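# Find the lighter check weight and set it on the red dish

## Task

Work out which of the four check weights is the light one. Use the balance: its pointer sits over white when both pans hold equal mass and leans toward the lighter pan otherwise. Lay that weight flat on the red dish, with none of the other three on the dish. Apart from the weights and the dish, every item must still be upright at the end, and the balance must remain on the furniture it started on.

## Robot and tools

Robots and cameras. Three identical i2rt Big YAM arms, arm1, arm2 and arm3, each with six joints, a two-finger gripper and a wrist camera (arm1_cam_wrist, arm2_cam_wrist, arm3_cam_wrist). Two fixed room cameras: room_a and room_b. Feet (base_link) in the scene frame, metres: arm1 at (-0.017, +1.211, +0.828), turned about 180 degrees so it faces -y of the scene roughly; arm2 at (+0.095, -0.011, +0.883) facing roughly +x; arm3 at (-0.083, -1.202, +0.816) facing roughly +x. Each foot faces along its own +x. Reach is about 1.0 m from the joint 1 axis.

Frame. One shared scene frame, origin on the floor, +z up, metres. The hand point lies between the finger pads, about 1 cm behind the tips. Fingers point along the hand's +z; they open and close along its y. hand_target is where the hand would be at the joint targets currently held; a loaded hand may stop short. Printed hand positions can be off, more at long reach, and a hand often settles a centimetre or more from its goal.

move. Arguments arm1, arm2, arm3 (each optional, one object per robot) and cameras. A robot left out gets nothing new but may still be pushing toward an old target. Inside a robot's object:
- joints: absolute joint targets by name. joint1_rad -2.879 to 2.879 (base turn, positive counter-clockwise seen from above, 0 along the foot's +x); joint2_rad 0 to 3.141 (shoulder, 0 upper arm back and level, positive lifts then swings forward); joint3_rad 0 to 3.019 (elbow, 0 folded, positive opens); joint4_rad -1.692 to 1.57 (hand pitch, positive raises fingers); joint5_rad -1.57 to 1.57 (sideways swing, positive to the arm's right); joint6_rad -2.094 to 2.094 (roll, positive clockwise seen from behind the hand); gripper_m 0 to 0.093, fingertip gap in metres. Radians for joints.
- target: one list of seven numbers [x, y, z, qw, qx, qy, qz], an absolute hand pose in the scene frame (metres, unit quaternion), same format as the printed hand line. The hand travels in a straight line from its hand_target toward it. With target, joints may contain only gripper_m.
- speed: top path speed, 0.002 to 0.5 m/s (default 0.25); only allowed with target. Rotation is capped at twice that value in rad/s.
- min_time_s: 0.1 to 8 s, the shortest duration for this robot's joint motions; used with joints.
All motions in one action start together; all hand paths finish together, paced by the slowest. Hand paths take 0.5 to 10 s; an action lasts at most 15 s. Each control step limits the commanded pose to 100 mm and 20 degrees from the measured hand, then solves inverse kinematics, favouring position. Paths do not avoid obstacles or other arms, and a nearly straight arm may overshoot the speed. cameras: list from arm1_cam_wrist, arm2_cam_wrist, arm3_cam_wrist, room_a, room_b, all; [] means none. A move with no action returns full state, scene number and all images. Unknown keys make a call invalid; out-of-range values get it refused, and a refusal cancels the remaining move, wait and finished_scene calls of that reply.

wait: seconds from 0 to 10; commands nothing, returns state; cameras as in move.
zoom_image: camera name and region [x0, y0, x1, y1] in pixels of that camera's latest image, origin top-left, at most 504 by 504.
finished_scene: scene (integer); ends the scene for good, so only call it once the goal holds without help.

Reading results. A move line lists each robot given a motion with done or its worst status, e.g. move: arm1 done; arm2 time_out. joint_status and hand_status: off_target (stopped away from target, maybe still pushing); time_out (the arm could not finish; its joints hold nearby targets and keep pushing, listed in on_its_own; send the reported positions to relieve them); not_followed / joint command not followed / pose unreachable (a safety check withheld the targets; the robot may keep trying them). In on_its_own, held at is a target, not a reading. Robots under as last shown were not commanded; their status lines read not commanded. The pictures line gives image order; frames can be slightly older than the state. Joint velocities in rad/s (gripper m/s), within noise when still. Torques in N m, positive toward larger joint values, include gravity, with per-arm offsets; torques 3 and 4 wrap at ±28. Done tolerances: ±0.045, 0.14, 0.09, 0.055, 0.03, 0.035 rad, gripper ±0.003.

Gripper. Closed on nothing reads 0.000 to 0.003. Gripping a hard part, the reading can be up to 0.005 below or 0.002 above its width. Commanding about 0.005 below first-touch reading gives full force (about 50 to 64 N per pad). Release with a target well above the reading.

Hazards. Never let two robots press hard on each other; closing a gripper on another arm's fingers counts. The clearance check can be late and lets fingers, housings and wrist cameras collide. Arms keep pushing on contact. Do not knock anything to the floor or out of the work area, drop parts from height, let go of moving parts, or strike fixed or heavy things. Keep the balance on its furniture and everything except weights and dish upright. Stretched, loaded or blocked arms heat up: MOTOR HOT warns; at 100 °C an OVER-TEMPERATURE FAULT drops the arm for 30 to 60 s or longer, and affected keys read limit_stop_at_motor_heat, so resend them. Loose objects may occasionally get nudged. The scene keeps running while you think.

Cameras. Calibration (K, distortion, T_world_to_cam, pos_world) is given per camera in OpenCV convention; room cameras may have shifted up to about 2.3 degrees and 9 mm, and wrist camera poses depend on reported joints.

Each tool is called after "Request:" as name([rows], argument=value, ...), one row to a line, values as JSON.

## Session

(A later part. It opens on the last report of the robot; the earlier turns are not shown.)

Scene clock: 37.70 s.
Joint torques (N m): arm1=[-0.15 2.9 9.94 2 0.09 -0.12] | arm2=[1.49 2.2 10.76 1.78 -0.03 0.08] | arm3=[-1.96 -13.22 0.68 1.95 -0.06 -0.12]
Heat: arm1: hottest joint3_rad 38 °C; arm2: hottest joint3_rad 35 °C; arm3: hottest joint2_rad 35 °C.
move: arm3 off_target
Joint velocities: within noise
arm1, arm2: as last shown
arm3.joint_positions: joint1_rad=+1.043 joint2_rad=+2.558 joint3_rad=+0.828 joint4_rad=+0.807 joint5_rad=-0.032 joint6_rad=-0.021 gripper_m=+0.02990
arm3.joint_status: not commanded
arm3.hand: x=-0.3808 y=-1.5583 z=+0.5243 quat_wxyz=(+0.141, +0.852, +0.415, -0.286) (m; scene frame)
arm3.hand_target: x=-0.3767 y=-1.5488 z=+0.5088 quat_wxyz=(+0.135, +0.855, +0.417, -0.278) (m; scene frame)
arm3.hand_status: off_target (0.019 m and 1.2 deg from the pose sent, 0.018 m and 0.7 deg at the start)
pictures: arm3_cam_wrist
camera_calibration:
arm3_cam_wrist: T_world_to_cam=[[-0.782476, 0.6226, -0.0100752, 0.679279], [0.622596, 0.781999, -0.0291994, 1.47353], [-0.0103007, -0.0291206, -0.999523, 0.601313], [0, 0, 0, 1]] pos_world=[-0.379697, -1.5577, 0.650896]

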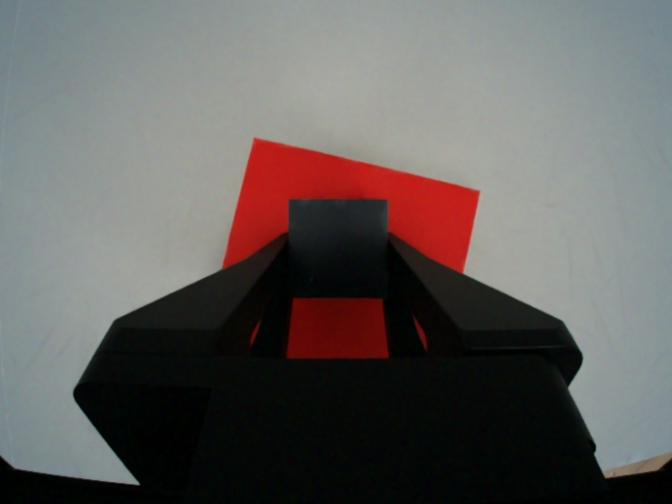

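Contact (z stalls). Ease the push slightly and release.

Request:
move(arm3={"target":[-0.377,-1.549,0.514,0.1355,0.8548,0.4170,-0.2777],"speed":0.03})

Request:
move(arm3={"joints":{"gripper_m":0.06},"min_time_s":2})

Request:
move(arm3={"target":[-0.305,-1.475,0.66,0.1355,0.8548,0.4170,-0.2777],"speed":0.15}, cameras=["arm3_cam_wrist","room_b"])

Request:
zoom_image(camera="room_b", region=[175, 260, 265, 350])

Scene clock: 38.90 s.
Joint torques (N m): arm1=[-0.44 3.08 9.92 2.09 0.08 -0.14] | arm2=[1.44 2.32 10.71 1.8 -0.03 0.07] | arm3=[-1.9 -14.51 -0.02 1.69 -0.06 -0.12]
Heat: arm1: hottest joint3_rad 38 °C; arm2: hottest joint3_rad 35 °C; arm3: hottest joint2_rad 35 °C.
move: arm3 off_target
Joint velocities: within noise
arm1, arm2: as last shown
arm3.joint_positions: joint1_rad=+1.043 joint2_rad=+2.558 joint3_rad=+0.828 joint4_rad=+0.807 joint5_rad=-0.032 joint6_rad=-0.021 gripper_m=+0.02990
arm3.joint_status: not commanded
arm3.hand: x=-0.3808 y=-1.5583 z=+0.5243 quat_wxyz=(+0.141, +0.852, +0.415, -0.286) (m; scene frame)
arm3.hand_target: x=-0.3769 y=-1.5490 z=+0.5144 quat_wxyz=(+0.135, +0.855, +0.417, -0.278) (m; scene frame)
arm3.hand_status: off_target (0.014 m and 1.2 deg from the pose sent, 0.014 m and 1.2 deg at the start)
pictures: none

Scene clock: 39.53 s.
Joint torques (N m): arm1=[-0.09 2.96 9.99 2.06 0.11 -0.15] | arm2=[1.55 2.37 10.71 1.78 -0.03 0.08] | arm3=[-1.9 -14.51 -0.05 1.72 -0.06 -0.13]
Heat: arm1: hottest joint3_rad 38 °C; arm2: hottest joint3_rad 35 °C; arm3: hottest joint2_rad 35 °C.
move: arm3 done
Joint velocities: within noise
arm1, arm2: as last shown
arm3.joint_positions: joint1_rad=+1.043 joint2_rad=+2.558 joint3_rad=+0.828 joint4_rad=+0.807 joint5_rad=-0.032 joint6_rad=-0.021 gripper_m=+0.05984
arm3.joint_status: all done
arm3.hand: x=-0.3808 y=-1.5583 z=+0.5243 quat_wxyz=(+0.141, +0.852, +0.415, -0.286) (m; scene frame)
arm3.hand_target: x=-0.3769 y=-1.5490 z=+0.5144 quat_wxyz=(+0.135, +0.855, +0.417, -0.278) (m; scene frame)
arm3.hand_status: not commanded
pictures: none

Scene clock: 41.57 s.
Joint torques (N m): arm1=[-0.32 2.9 9.96 2.03 0.12 -0.15] | arm2=[1.55 2.14 10.76 1.8 -0.05 0.09] | arm3=[-0.62 -12.69 -0.59 1.17 0.14 0.04]
Heat: arm1: hottest joint3_rad 39 °C; arm2: hottest joint3_rad 35 °C; arm3: hottest joint2_rad 35 °C.
move: arm3 done
Joint velocities: within noise
arm1, arm2: as last shown
arm3.joint_positions: joint1_rad=+1.048 joint2_rad=+2.128 joint3_rad=+0.365 joint4_rad=+0.818 joint5_rad=-0.026 joint6_rad=-0.021 gripper_m=+0.05992
arm3.joint_status: not commanded
arm3.hand: x=-0.3068 y=-1.4736 z=+0.6566 quat_wxyz=(+0.134, +0.855, +0.418, -0.277) (m; scene frame)
arm3.hand_target: x=-0.3050 y=-1.4750 z=+0.6600 quat_wxyz=(+0.136, +0.855, +0.417, -0.278) (m; scene frame)
arm3.hand_status: done (0.004 m and 0.2 deg from the pose sent, 0.176 m and 1.2 deg at the start)
pictures: arm3_cam_wrist, room_b
camera_calibration:
arm3_cam_wrist: T_world_to_cam=[[-0.78305, 0.621938, -0.00513237, 0.681379], [0.621959, 0.783019, -0.00692633, 1.35168], [-0.000288999, -0.00861578, -0.999963, 0.7703], [0, 0, 0, 1]] pos_world=[-0.306912, -1.47553, 0.78313]

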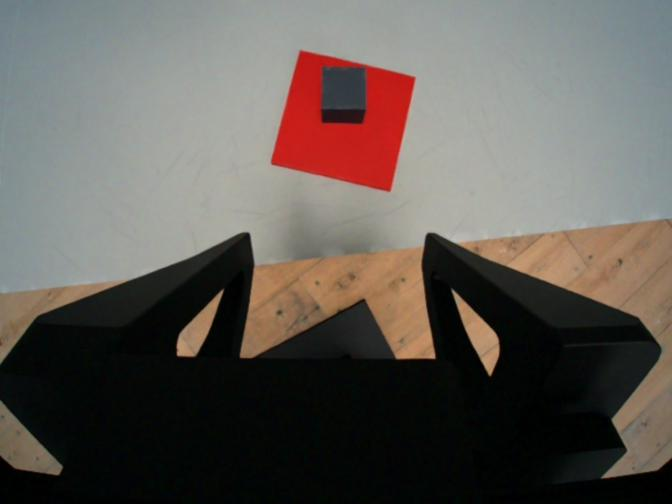

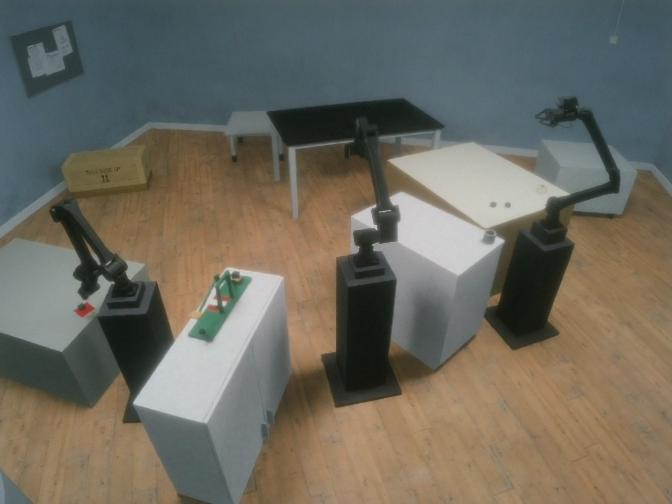

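Scaled by 5.600 from the camera's 672x504 image, which has a finer 960x720 frame.

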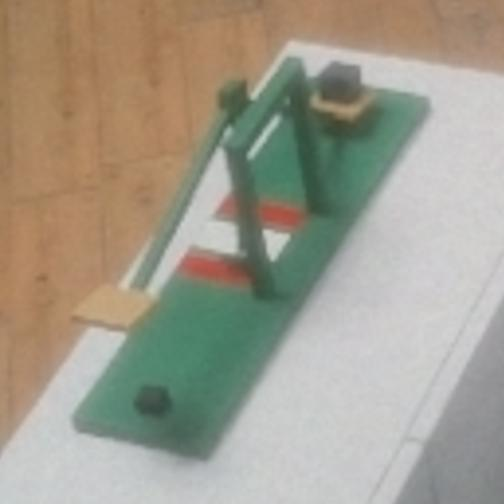

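Request:
finished_scene(scene=2)

The scene is finished: the task was done.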